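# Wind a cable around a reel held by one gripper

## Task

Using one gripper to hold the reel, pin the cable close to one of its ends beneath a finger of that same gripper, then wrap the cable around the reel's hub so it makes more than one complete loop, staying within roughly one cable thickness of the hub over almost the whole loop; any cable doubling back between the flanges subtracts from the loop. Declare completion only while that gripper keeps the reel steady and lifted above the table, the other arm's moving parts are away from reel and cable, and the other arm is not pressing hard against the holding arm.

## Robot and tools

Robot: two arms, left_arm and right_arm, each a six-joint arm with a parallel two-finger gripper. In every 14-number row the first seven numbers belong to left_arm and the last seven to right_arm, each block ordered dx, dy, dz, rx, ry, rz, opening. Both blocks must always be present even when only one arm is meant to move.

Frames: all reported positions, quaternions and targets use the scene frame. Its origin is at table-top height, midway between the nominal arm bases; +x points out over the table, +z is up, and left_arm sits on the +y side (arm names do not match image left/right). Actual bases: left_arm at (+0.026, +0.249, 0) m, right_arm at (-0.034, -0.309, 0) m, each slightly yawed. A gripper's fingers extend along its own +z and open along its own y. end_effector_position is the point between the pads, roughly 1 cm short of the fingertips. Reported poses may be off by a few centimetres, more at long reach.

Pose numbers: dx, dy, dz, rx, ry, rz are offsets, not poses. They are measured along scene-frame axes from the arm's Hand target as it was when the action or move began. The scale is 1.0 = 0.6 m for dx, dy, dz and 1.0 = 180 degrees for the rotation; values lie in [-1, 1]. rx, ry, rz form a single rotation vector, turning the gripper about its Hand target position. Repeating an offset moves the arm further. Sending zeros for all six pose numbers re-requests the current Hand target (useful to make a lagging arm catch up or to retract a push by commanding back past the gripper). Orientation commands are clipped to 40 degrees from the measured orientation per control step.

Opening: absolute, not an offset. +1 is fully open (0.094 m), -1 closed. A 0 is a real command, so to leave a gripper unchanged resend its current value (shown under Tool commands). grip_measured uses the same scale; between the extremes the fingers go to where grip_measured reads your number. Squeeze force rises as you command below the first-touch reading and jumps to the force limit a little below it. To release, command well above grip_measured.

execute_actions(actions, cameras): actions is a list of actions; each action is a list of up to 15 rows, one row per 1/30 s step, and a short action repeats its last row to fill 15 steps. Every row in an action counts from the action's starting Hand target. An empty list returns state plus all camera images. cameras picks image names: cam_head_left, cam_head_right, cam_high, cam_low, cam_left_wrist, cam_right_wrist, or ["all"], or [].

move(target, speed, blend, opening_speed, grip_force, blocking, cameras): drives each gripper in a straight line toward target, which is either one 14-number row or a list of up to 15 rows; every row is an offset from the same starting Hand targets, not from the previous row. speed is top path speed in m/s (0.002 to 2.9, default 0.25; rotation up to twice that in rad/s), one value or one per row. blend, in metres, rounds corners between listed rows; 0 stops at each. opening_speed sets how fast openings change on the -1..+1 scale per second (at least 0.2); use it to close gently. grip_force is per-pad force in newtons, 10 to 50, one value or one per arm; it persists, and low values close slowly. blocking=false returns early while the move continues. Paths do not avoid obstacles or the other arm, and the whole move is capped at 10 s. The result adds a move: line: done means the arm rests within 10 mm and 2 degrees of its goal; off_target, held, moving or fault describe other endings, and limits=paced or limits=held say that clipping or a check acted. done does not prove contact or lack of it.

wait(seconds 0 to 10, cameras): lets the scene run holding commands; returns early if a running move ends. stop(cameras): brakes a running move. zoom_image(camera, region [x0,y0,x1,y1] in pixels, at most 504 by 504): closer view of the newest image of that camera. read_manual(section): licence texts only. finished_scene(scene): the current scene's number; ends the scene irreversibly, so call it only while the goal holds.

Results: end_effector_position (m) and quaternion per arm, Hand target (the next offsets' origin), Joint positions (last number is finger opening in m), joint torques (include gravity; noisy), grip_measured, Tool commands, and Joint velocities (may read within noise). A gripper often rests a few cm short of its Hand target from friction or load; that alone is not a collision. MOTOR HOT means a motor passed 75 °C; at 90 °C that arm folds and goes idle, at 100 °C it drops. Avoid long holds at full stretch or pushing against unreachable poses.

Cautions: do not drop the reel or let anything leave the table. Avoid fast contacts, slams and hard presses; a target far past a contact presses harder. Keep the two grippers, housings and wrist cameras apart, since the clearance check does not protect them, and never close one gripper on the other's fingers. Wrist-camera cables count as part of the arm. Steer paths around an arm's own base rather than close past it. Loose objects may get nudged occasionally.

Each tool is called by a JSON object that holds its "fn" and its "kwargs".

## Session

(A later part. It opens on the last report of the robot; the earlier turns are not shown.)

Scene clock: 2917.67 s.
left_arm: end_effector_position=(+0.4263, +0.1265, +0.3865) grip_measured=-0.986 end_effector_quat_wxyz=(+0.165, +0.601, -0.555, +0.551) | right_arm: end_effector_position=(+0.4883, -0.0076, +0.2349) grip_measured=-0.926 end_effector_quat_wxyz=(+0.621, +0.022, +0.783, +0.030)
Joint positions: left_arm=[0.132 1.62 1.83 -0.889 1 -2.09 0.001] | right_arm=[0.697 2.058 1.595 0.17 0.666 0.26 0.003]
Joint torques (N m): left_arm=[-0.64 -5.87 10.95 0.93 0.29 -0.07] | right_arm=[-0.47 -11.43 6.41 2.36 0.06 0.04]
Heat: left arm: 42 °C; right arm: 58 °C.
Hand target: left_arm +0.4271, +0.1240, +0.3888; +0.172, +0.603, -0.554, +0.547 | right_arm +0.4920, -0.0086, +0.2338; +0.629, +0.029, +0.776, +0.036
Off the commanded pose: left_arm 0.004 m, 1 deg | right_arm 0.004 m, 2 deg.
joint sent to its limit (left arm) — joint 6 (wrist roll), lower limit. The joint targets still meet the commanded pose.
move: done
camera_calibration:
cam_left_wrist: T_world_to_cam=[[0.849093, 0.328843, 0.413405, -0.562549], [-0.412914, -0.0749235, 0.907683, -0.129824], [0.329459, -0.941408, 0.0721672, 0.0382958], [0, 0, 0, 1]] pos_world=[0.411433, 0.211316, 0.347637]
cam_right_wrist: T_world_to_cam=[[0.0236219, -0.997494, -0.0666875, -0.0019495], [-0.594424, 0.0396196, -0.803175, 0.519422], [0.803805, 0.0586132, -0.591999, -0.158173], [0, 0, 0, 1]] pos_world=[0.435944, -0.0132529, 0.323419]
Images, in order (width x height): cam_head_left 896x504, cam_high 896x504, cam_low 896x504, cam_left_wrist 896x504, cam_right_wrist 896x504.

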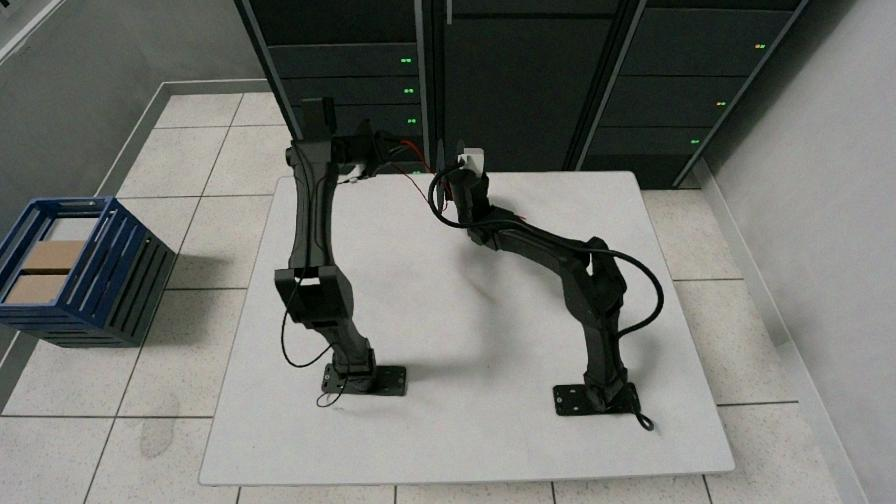

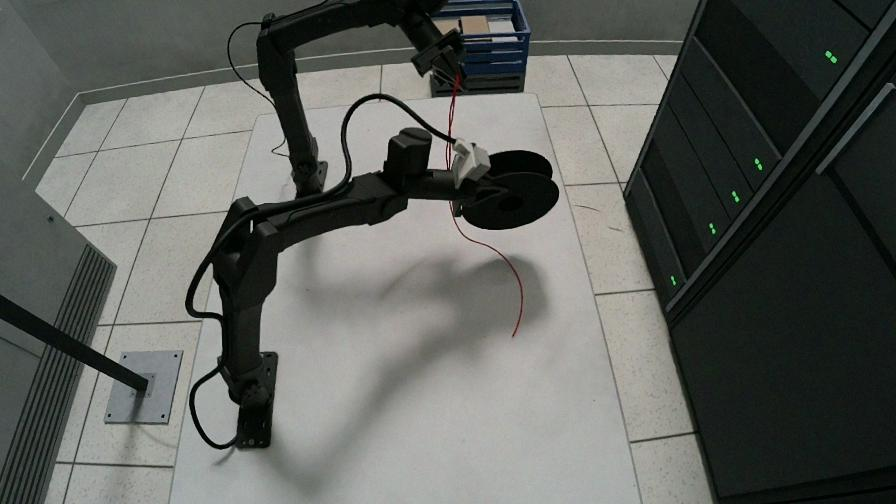

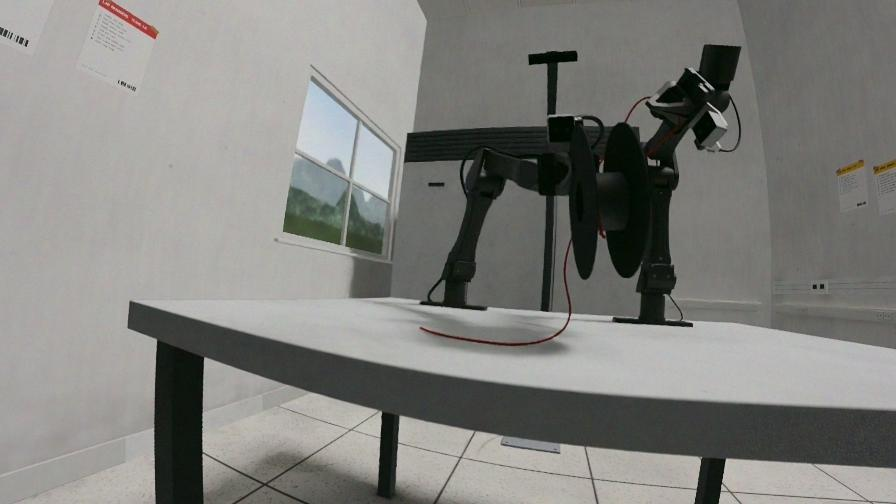

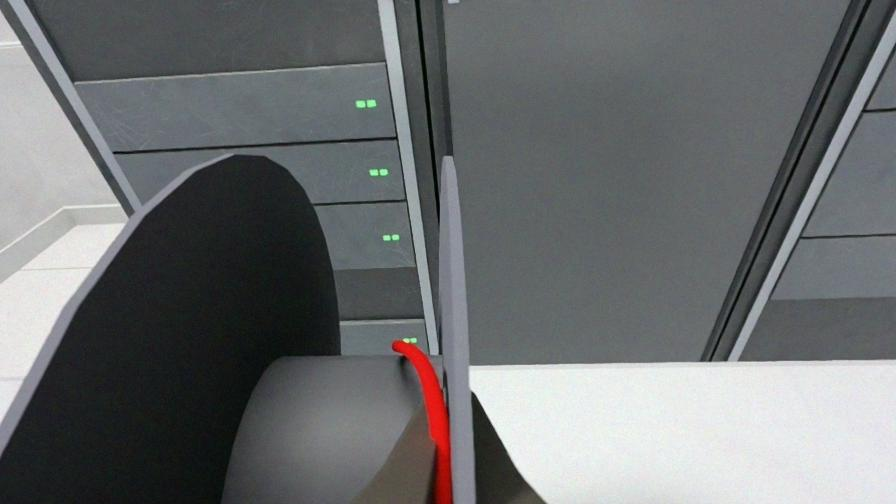

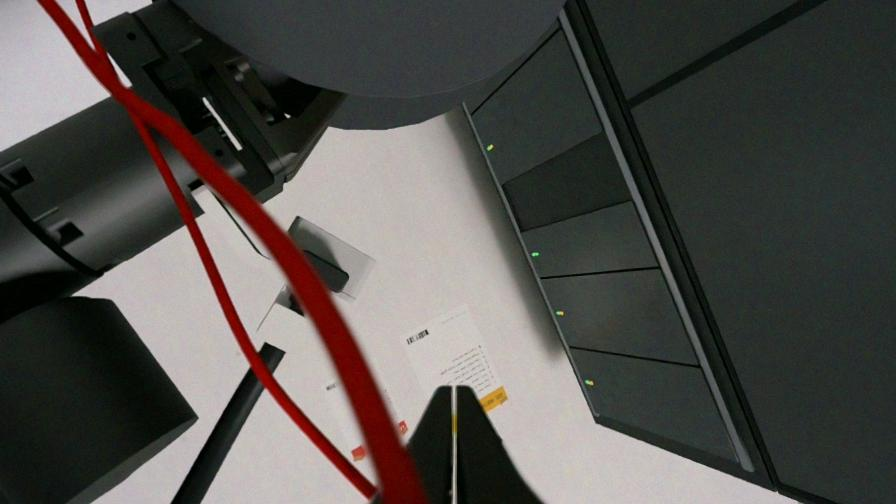

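{"fn": "zoom_image", "kwargs": {"camera": "cam_head_left", "region": [340, 90, 540, 250]}}

{"fn": "zoom_image", "kwargs": {"camera": "cam_low", "region": [540, 30, 760, 290]}}

{"fn": "zoom_image", "kwargs": {"camera": "cam_high", "region": [380, 20, 580, 240]}}

Scaled by 2.520 from the camera's 896x504 image, which has a finer 1280x720 frame.

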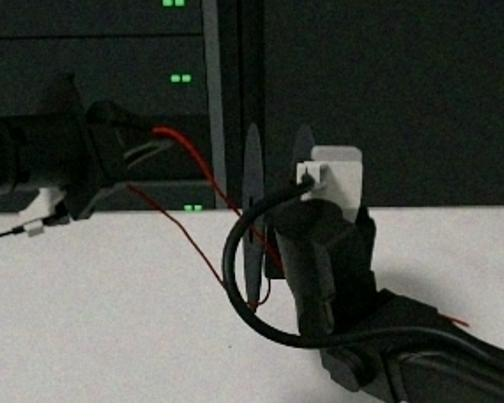

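Scaled by 1.938 from the camera's 896x504 image, which has a finer 1280x720 frame.

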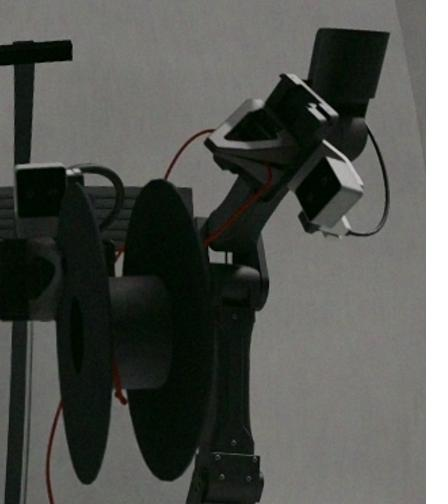

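Scaled by 2.291 from the camera's 896x504 image, which has a finer 1280x720 frame.

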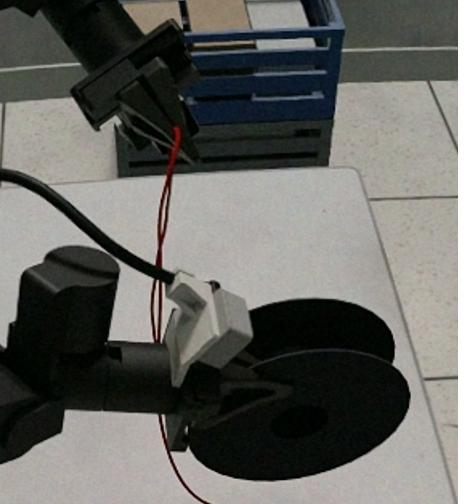

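{"fn": "move", "kwargs": {"target": [0.1217, -0.0717, -0.065, 0, 0, 0, -1, -0.1533, 0, -0.0333, 0, 0, 0, -1], "speed": 0.08, "cameras": ["cam_left_wrist", "cam_right_wrist", "cam_low", "cam_high", "cam_head_left"]}}

{"fn": "zoom_image", "kwargs": {"camera": "cam_head_left", "region": [340, 90, 540, 250]}}

{"fn": "zoom_image", "kwargs": {"camera": "cam_low", "region": [540, 80, 760, 300]}}

{"fn": "zoom_image", "kwargs": {"camera": "cam_left_wrist", "region": [200, 100, 600, 504]}}

Scene clock: 2987.07 s.
left_arm: end_effector_position=(+0.4946, +0.0815, +0.3448) grip_measured=-0.986 end_effector_quat_wxyz=(+0.178, +0.593, -0.585, +0.524) | right_arm: end_effector_position=(+0.4035, -0.0060, +0.1898) grip_measured=-0.926 end_effector_quat_wxyz=(+0.611, +0.008, +0.792, +0.016)
Joint positions: left_arm=[0.01 1.903 2.036 -0.838 0.93 -2.092 0.001] | right_arm=[0.838 1.899 1.219 0.308 0.796 0.308 0.003]
Joint torques (N m): left_arm=[0.02 -8.85 11.26 1.22 0.17 -0.08] | right_arm=[0.49 -14.42 6.09 2.13 0.25 0.11]
Heat: left arm: 39 °C; right arm: 64 °C.
Hand target: left_arm +0.5001, +0.0810, +0.3498; +0.172, +0.603, -0.554, +0.547 | right_arm +0.4000, -0.0086, +0.2139; +0.629, +0.029, +0.776, +0.036
Off the commanded pose: left_arm 0.008 m, 5 deg | right_arm 0.024 m, 4 deg.
joint sent to its limit (left arm) — joint 6 (wrist roll), lower limit. The joint targets are off in orientation, not in position.
move: off_target (left_arm, right_arm)
camera_calibration:
cam_left_wrist: T_world_to_cam=[[0.879996, 0.252956, 0.40202, -0.59359], [-0.393011, -0.0875395, 0.915357, -0.0785722], [0.266738, -0.963509, 0.0223801, 0.0263803], [0, 0, 0, 1]] pos_world=[0.484441, 0.168692, 0.309967]
cam_right_wrist: T_world_to_cam=[[0.0285542, -0.999159, -0.0294246, -0.0105013], [-0.616338, 0.00557643, -0.787462, 0.438396], [0.786964, 0.0406208, -0.61566, -0.105634], [0, 0, 0, 1]] pos_world=[0.35363, -0.00864623, 0.279876]
Images, in order (width x height): cam_head_left 896x504, cam_high 896x504, cam_low 896x504, cam_left_wrist 896x504, cam_right_wrist 896x504.

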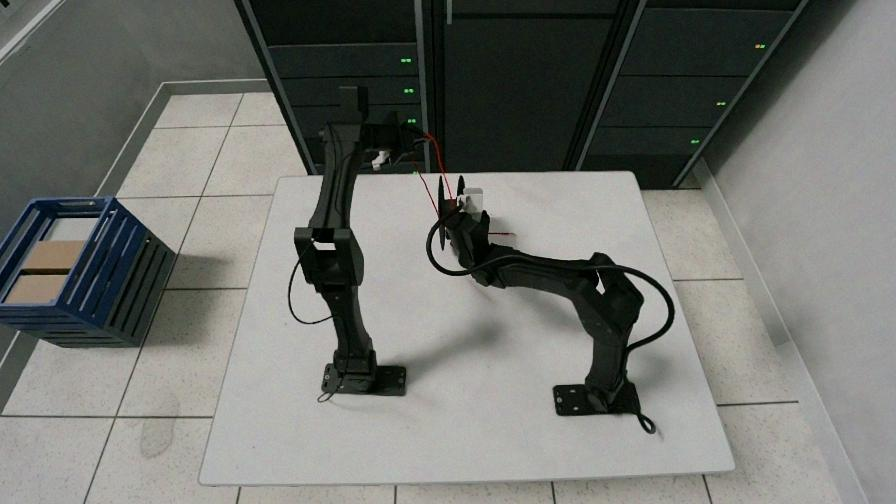

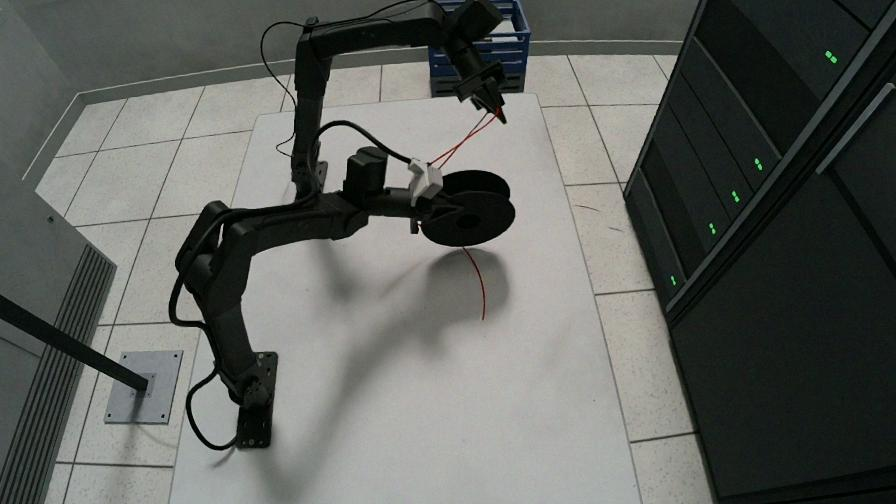

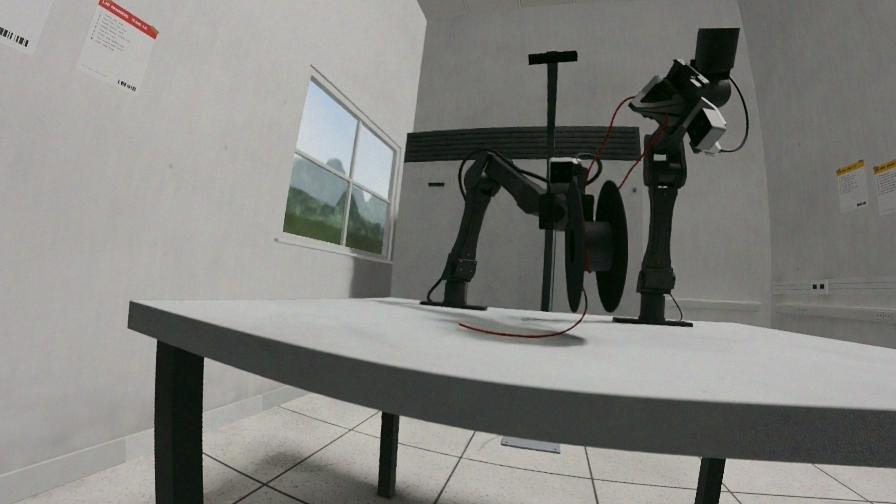

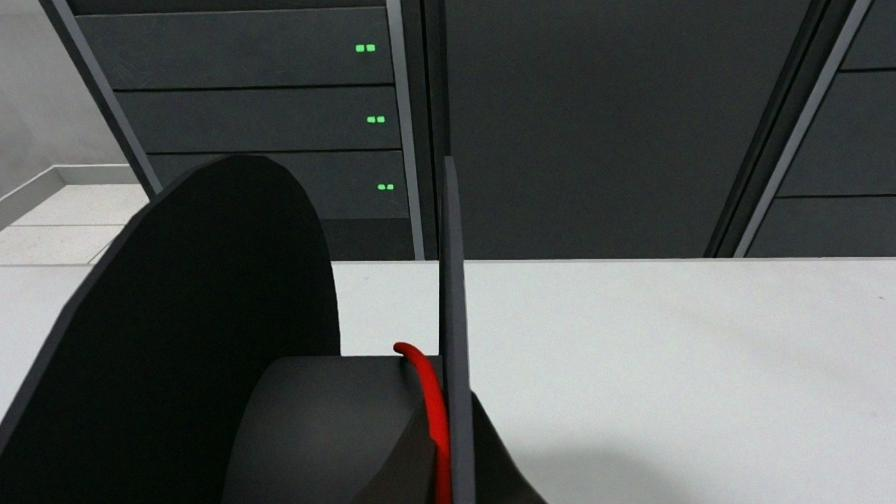

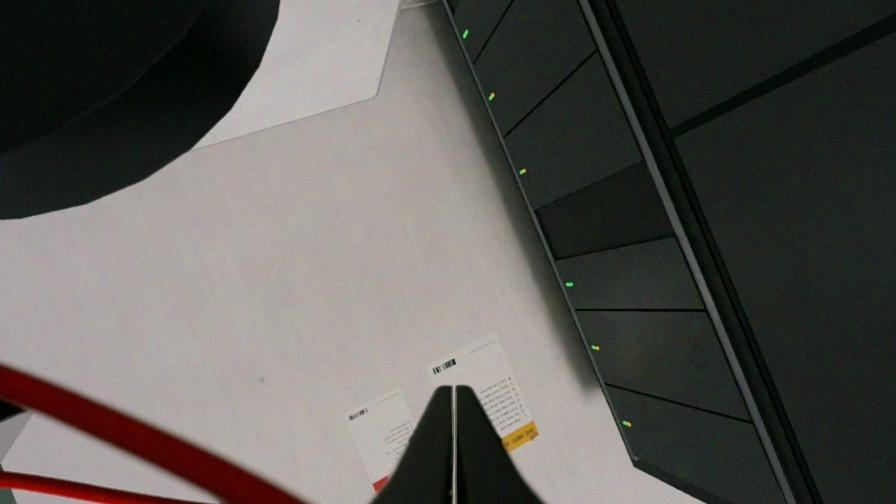

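Scaled by 2.520 from the camera's 896x504 image, which has a finer 1280x720 frame.

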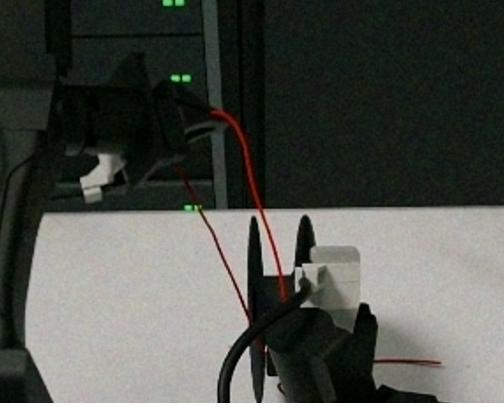

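Scaled by 2.291 from the camera's 896x504 image, which has a finer 1280x720 frame.

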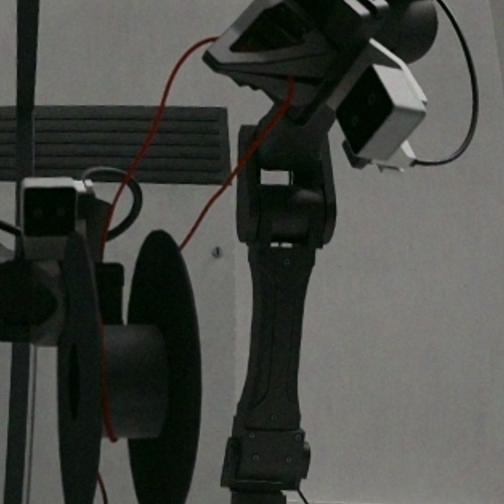

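Scaled by 1.248 from the camera's 896x504 image, which has a finer 1280x720 frame.

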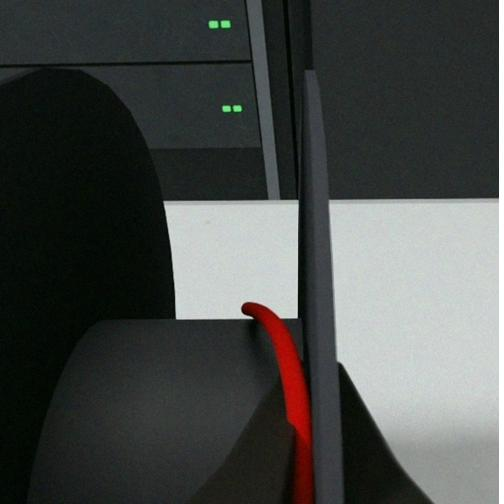

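{"fn": "move", "kwargs": {"target": [0.1117, 0.0233, -0.1, 0.0157, -0.0271, -0.0114, -1, -0.0583, 0, 0.165, 0, 0, 0, -1], "speed": 0.07, "cameras": ["cam_left_wrist", "cam_right_wrist", "cam_low", "cam_high", "cam_head_left"]}}

{"fn": "zoom_image", "kwargs": {"camera": "cam_head_left", "region": [340, 70, 540, 250]}}

{"fn": "zoom_image", "kwargs": {"camera": "cam_low", "region": [540, 80, 760, 340]}}

Scene clock: 3180.97 s.
left_arm: end_effector_position=(+0.5357, +0.0736, +0.3080) grip_measured=-0.986 end_effector_quat_wxyz=(+0.198, +0.561, -0.591, +0.545) | right_arm: end_effector_position=(+0.3785, -0.0148, +0.2750) grip_measured=-0.927 end_effector_quat_wxyz=(+0.613, +0.023, +0.790, +0.005)
Joint positions: left_arm=[0.015 2.048 2.036 -0.654 1.012 -2.092 0.001] | right_arm=[0.883 1.746 1.381 -0.035 0.875 0.35 0.003]
Joint torques (N m): left_arm=[2.89 -8.84 6.86 1.99 -0.37 0.33] | right_arm=[2.44 -14.54 9.69 1.5 0.14 0.03]
Heat: left arm: 40 °C; right arm: 60 °C.
Hand target: left_arm +0.5670, +0.0948, +0.2899; +0.143, +0.573, -0.585, +0.555 | right_arm +0.3651, -0.0086, +0.3129; +0.629, +0.029, +0.776, +0.036
Off the commanded pose: left_arm 0.042 m, 7 deg | right_arm 0.041 m, 4 deg.
move: off_target (left_arm, right_arm)
camera_calibration:
cam_left_wrist: T_world_to_cam=[[0.878529, 0.2236, 0.422124, -0.616285], [-0.430054, -0.0144508, 0.902687, -0.0110285], [0.207941, -0.974574, 0.0834647, 0.0221793], [0, 0, 0, 1]] pos_world=[0.53207, 0.159258, 0.268253]
cam_right_wrist: T_world_to_cam=[[-0.00869232, -0.999543, -0.0289511, -0.00207888], [-0.611985, 0.0282144, -0.790366, 0.48958], [0.790821, 0.0108476, -0.611951, -0.0359991], [0, 0, 0, 1]] pos_world=[0.328067, -0.0155007, 0.364858]
Images, in order (width x height): cam_head_left 896x504, cam_high 896x504, cam_low 896x504, cam_left_wrist 896x504, cam_right_wrist 896x504.

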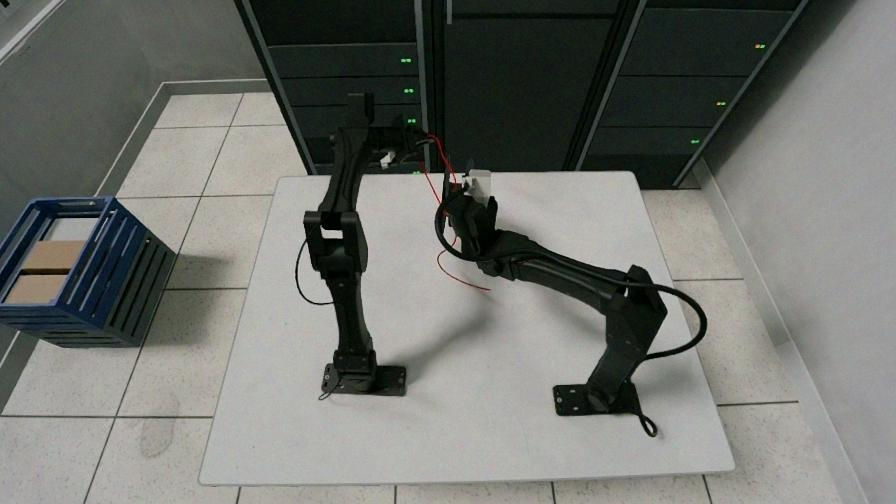

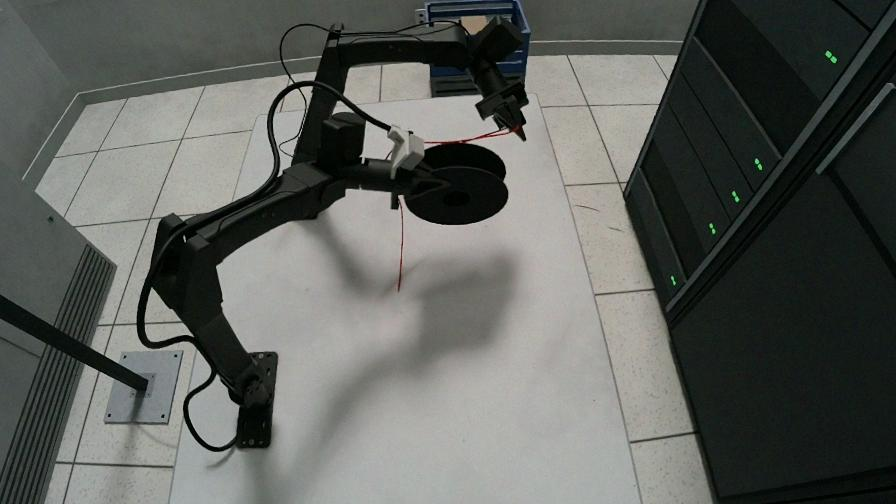

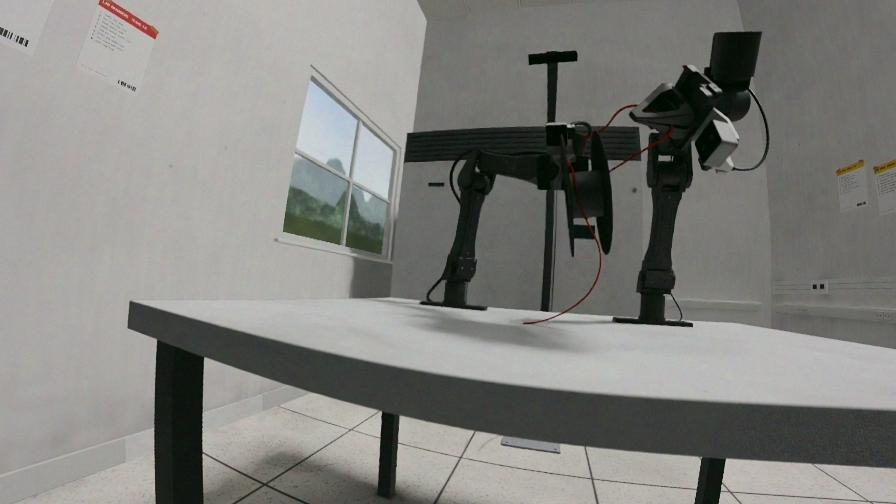

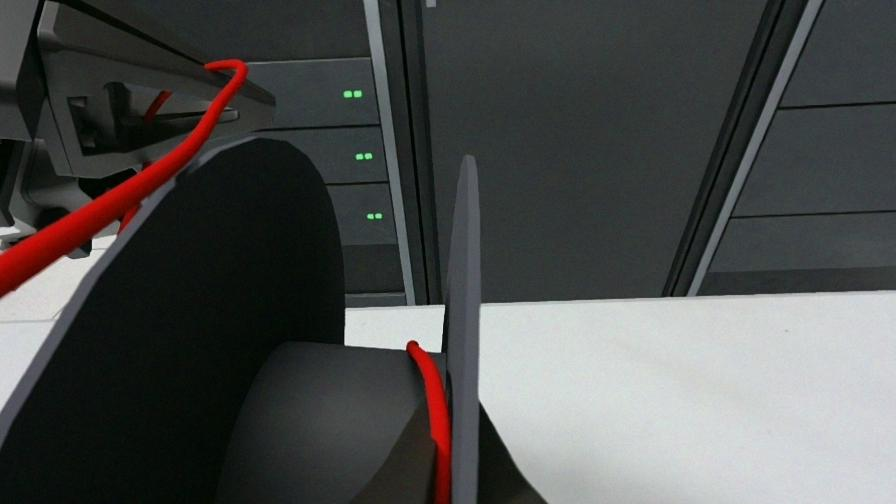

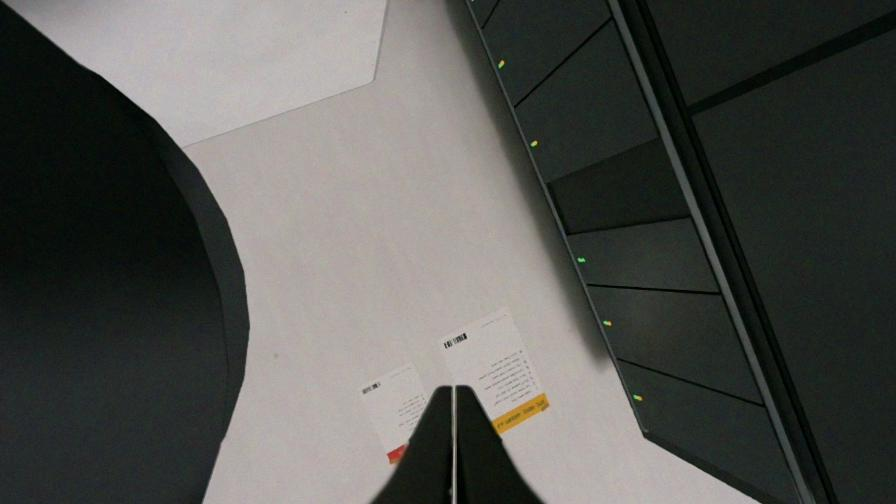

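Scaled by 2.520 from the camera's 896x504 image, which has a finer 1280x720 frame.

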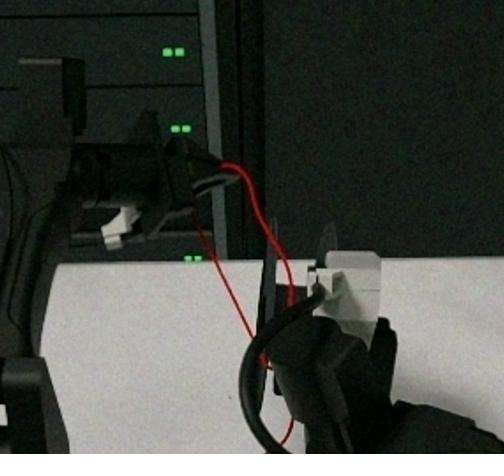

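Scaled by 1.938 from the camera's 896x504 image, which has a finer 1280x720 frame.

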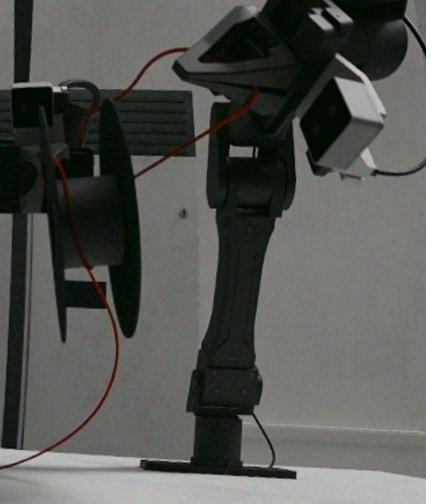

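{"fn": "move", "kwargs": {"target": [-0.275, 0.025, 0.12, 0, 0, 0, -1, 0, 0, -0.15, 0, 0, 0, -1], "speed": 0.09, "cameras": ["cam_left_wrist", "cam_right_wrist", "cam_low", "cam_high", "cam_head_left"]}}

{"fn": "zoom_image", "kwargs": {"camera": "cam_head_left", "region": [340, 90, 540, 270]}}

{"fn": "zoom_image", "kwargs": {"camera": "cam_low", "region": [540, 80, 760, 340]}}

Scene clock: 3219.33 s.
left_arm: end_effector_position=(+0.4092, +0.1091, +0.3672) grip_measured=-0.986 end_effector_quat_wxyz=(+0.134, +0.570, -0.585, +0.561) | right_arm: end_effector_position=(+0.3650, -0.0117, +0.2185) grip_measured=-0.927 end_effector_quat_wxyz=(+0.620, +0.020, +0.784, +0.024)
Joint positions: left_arm=[0.078 1.502 1.611 -0.728 0.956 -2.05 0.001] | right_arm=[0.909 1.76 1.144 0.249 0.872 0.35 0.003]
Joint torques (N m): left_arm=[0.64 -7.43 6.16 1.01 0.35 0.15] | right_arm=[0.5 -8.9 6.58 2.21 0.18 0.05]
Heat: left arm: 43 °C; right arm: 58 °C.
Hand target: left_arm +0.4021, +0.1099, +0.3619; +0.143, +0.573, -0.585, +0.555 | right_arm +0.3650, -0.0085, +0.2230; +0.629, +0.029, +0.776, +0.036
Off the commanded pose: left_arm 0.009 m, 1 deg | right_arm 0.005 m, 2 deg.
move: done
camera_calibration:
cam_left_wrist: T_world_to_cam=[[0.817122, 0.27952, 0.504163, -0.549037], [-0.496591, -0.102847, 0.86187, -0.0665489], [0.292761, -0.954616, 0.0547682, 0.0518373], [0, 0, 0, 1]] pos_world=[0.400407, 0.196107, 0.331322]
cam_right_wrist: T_world_to_cam=[[0.0199679, -0.998265, -0.0553899, -0.00540458], [-0.597604, 0.0324982, -0.801133, 0.433678], [0.801543, 0.0490982, -0.595918, -0.0669788], [0, 0, 0, 1]] pos_world=[0.312962, -0.0162004, 0.30722]
Images, in order (width x height): cam_head_left 896x504, cam_high 896x504, cam_low 896x504, cam_left_wrist 896x504, cam_right_wrist 896x504.

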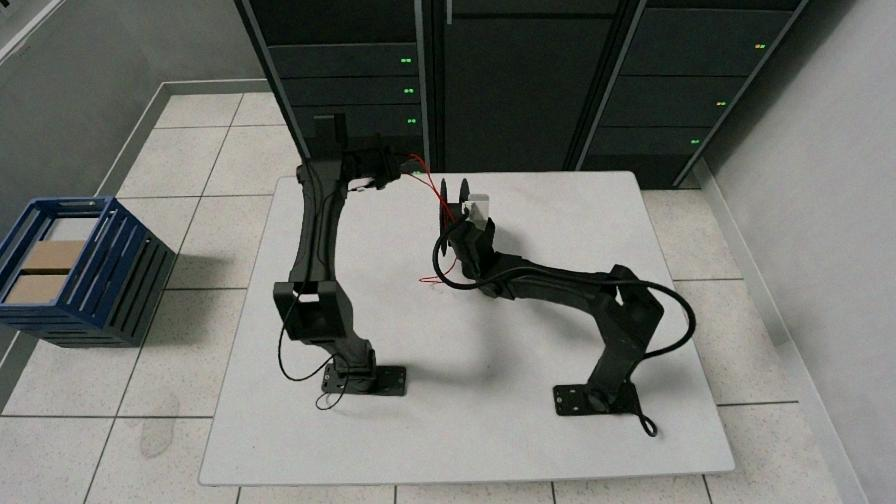

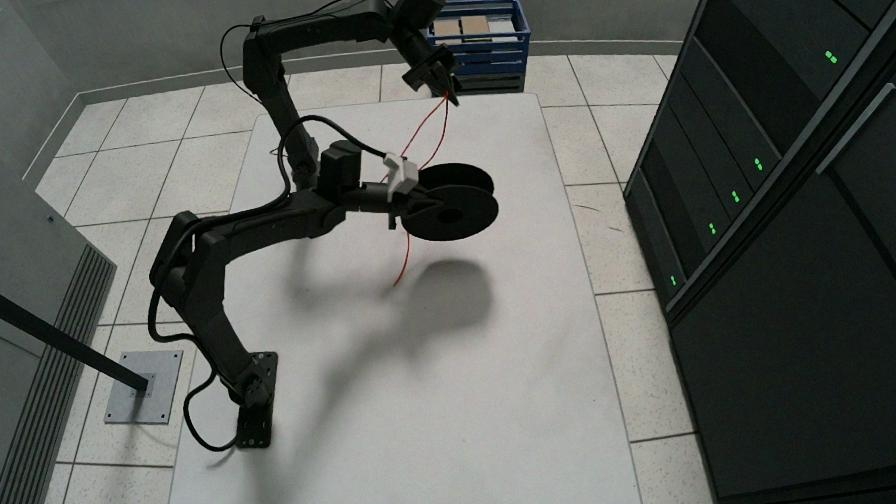

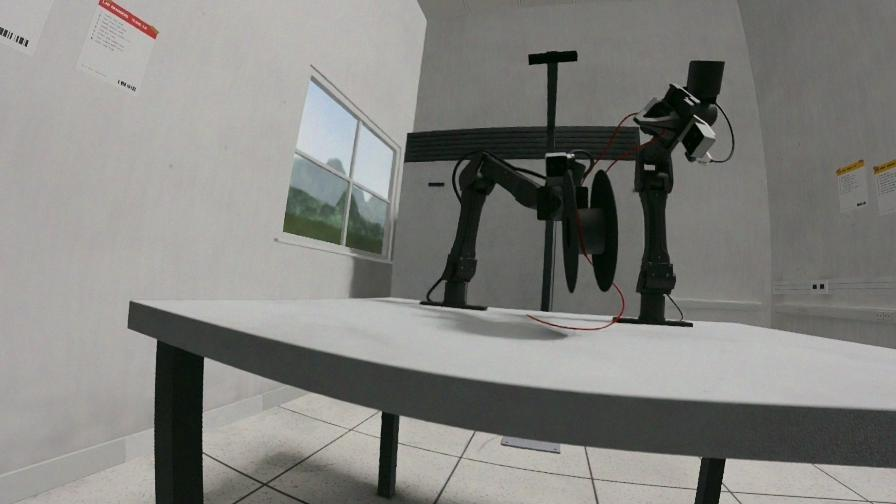

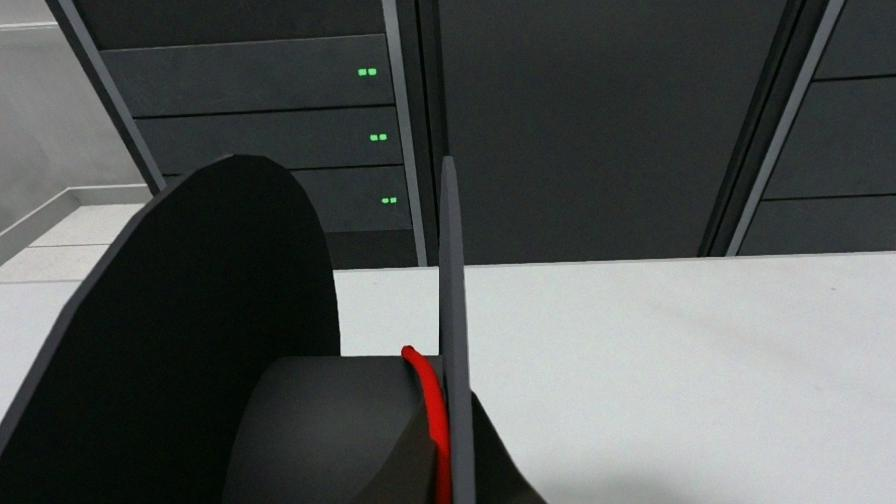

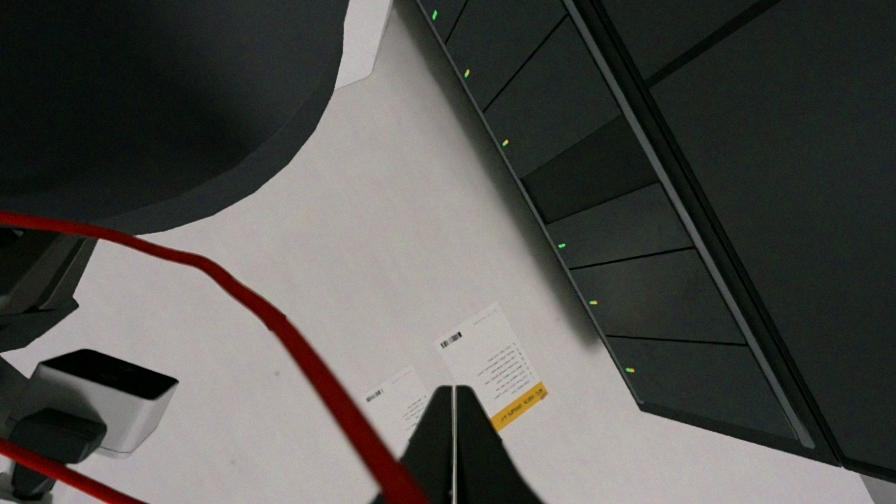

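Scaled by 2.520 from the camera's 896x504 image, which has a finer 1280x720 frame.

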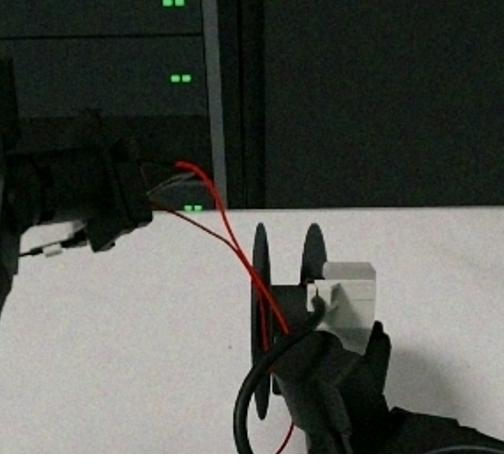

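Scaled by 1.938 from the camera's 896x504 image, which has a finer 1280x720 frame.

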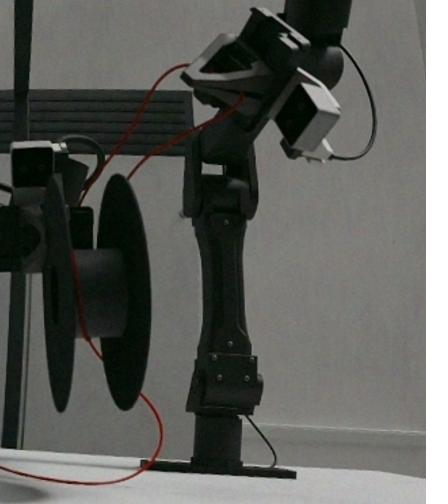

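{"fn": "zoom_image", "kwargs": {"camera": "cam_right_wrist", "region": [0, 130, 300, 504]}}

{"fn": "zoom_image", "kwargs": {"camera": "cam_high", "region": [330, 80, 530, 300]}}

Scaled by 1.348 from the camera's 896x504 image, which has a finer 1280x720 frame.

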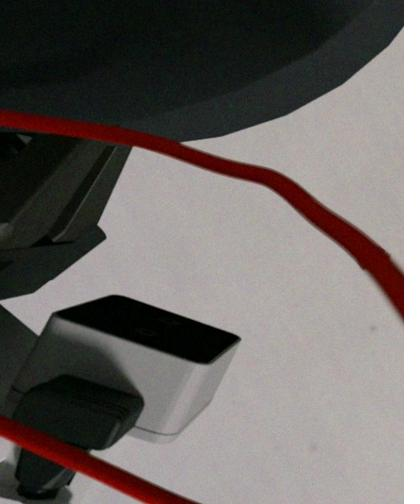

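Scaled by 2.291 from the camera's 896x504 image, which has a finer 1280x720 frame.

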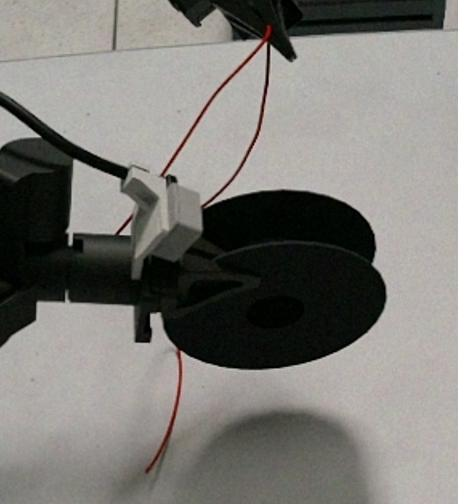

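{"fn": "move", "kwargs": {"target": [-0.03, 0.0, 0.0, 0, 0, 0, -1, 0, 0, -0.06, 0, 0, 0, -1], "speed": 0.06, "cameras": ["cam_right_wrist", "cam_low", "cam_head_left"]}}

{"fn": "zoom_image", "kwargs": {"camera": "cam_low", "region": [540, 80, 760, 340]}}

Scene clock: 3246.97 s.
left_arm: end_effector_position=(+0.3921, +0.1089, +0.3655) grip_measured=-0.986 end_effector_quat_wxyz=(+0.135, +0.572, -0.585, +0.559) | right_arm: end_effector_position=(+0.3652, -0.0114, +0.1833) grip_measured=-0.927 end_effector_quat_wxyz=(+0.620, +0.020, +0.784, +0.025)
Joint positions: left_arm=[0.078 1.441 1.554 -0.739 0.956 -2.049 0.001] | right_arm=[0.909 1.82 1.063 0.392 0.872 0.35 0.003]
Joint torques (N m): left_arm=[0.87 -7.46 6 1.06 0.33 0.13] | right_arm=[0.5 -9.01 6.22 2.22 0.18 0.05]
Heat: left arm: 39 °C; right arm: 59 °C.
Hand target: left_arm +0.3841, +0.1099, +0.3618; +0.143, +0.574, -0.585, +0.555 | right_arm +0.3650, -0.0086, +0.1870; +0.629, +0.029, +0.776, +0.036
Off the commanded pose: left_arm 0.009 m, 1 deg | right_arm 0.005 m, 2 deg.
move: done
camera_calibration:
cam_right_wrist: T_world_to_cam=[[0.0200141, -0.998161, -0.0572211, -0.00678316], [-0.596509, 0.0340088, -0.801886, 0.405336], [0.802357, 0.0501819, -0.594731, -0.0886578], [0, 0, 0, 1]] pos_world=[0.313057, -0.0161066, 0.271917]
Images, in order (width x height): cam_head_left 896x504, cam_low 896x504, cam_right_wrist 896x504.

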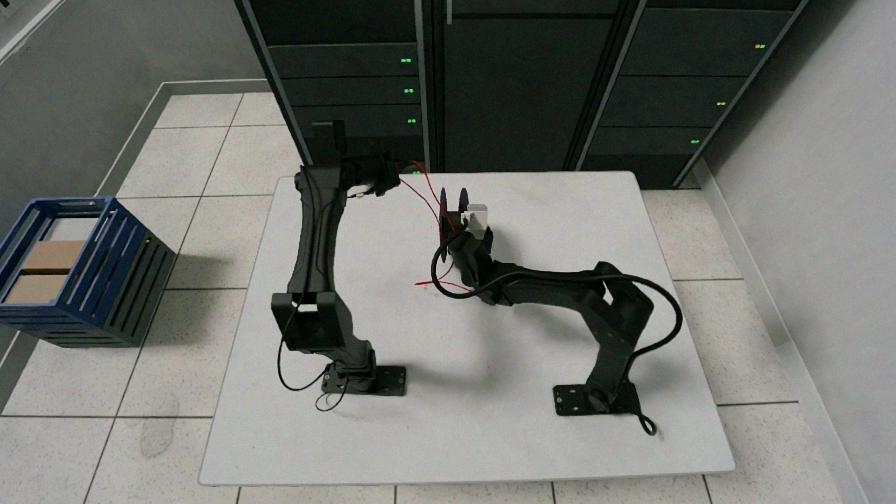

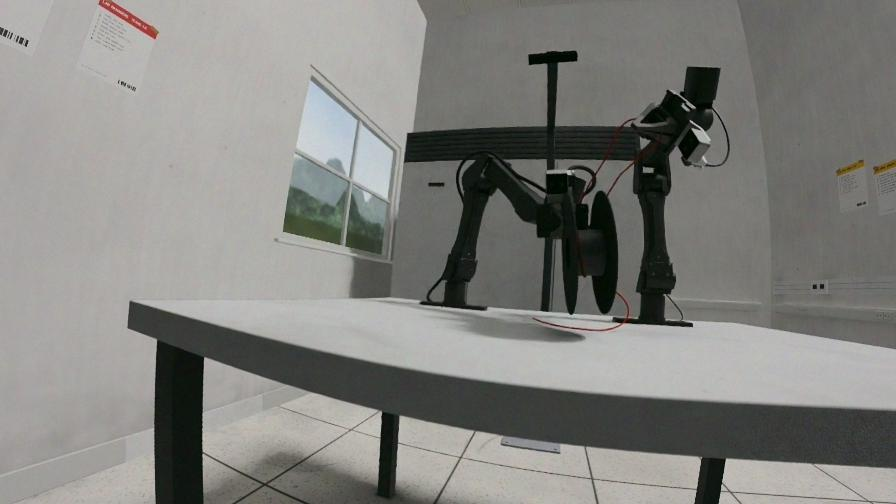

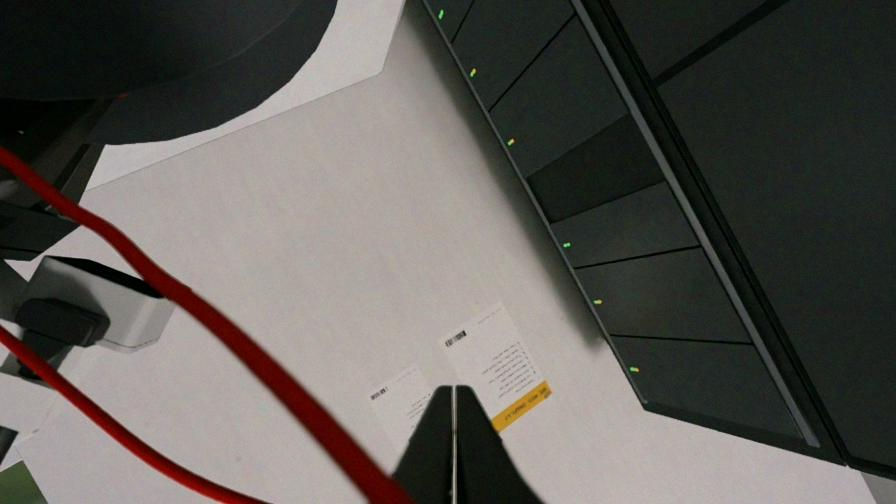

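Scaled by 1.938 from the camera's 896x504 image, which has a finer 1280x720 frame.

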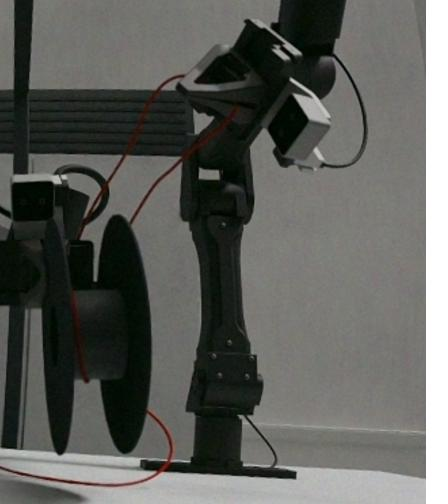

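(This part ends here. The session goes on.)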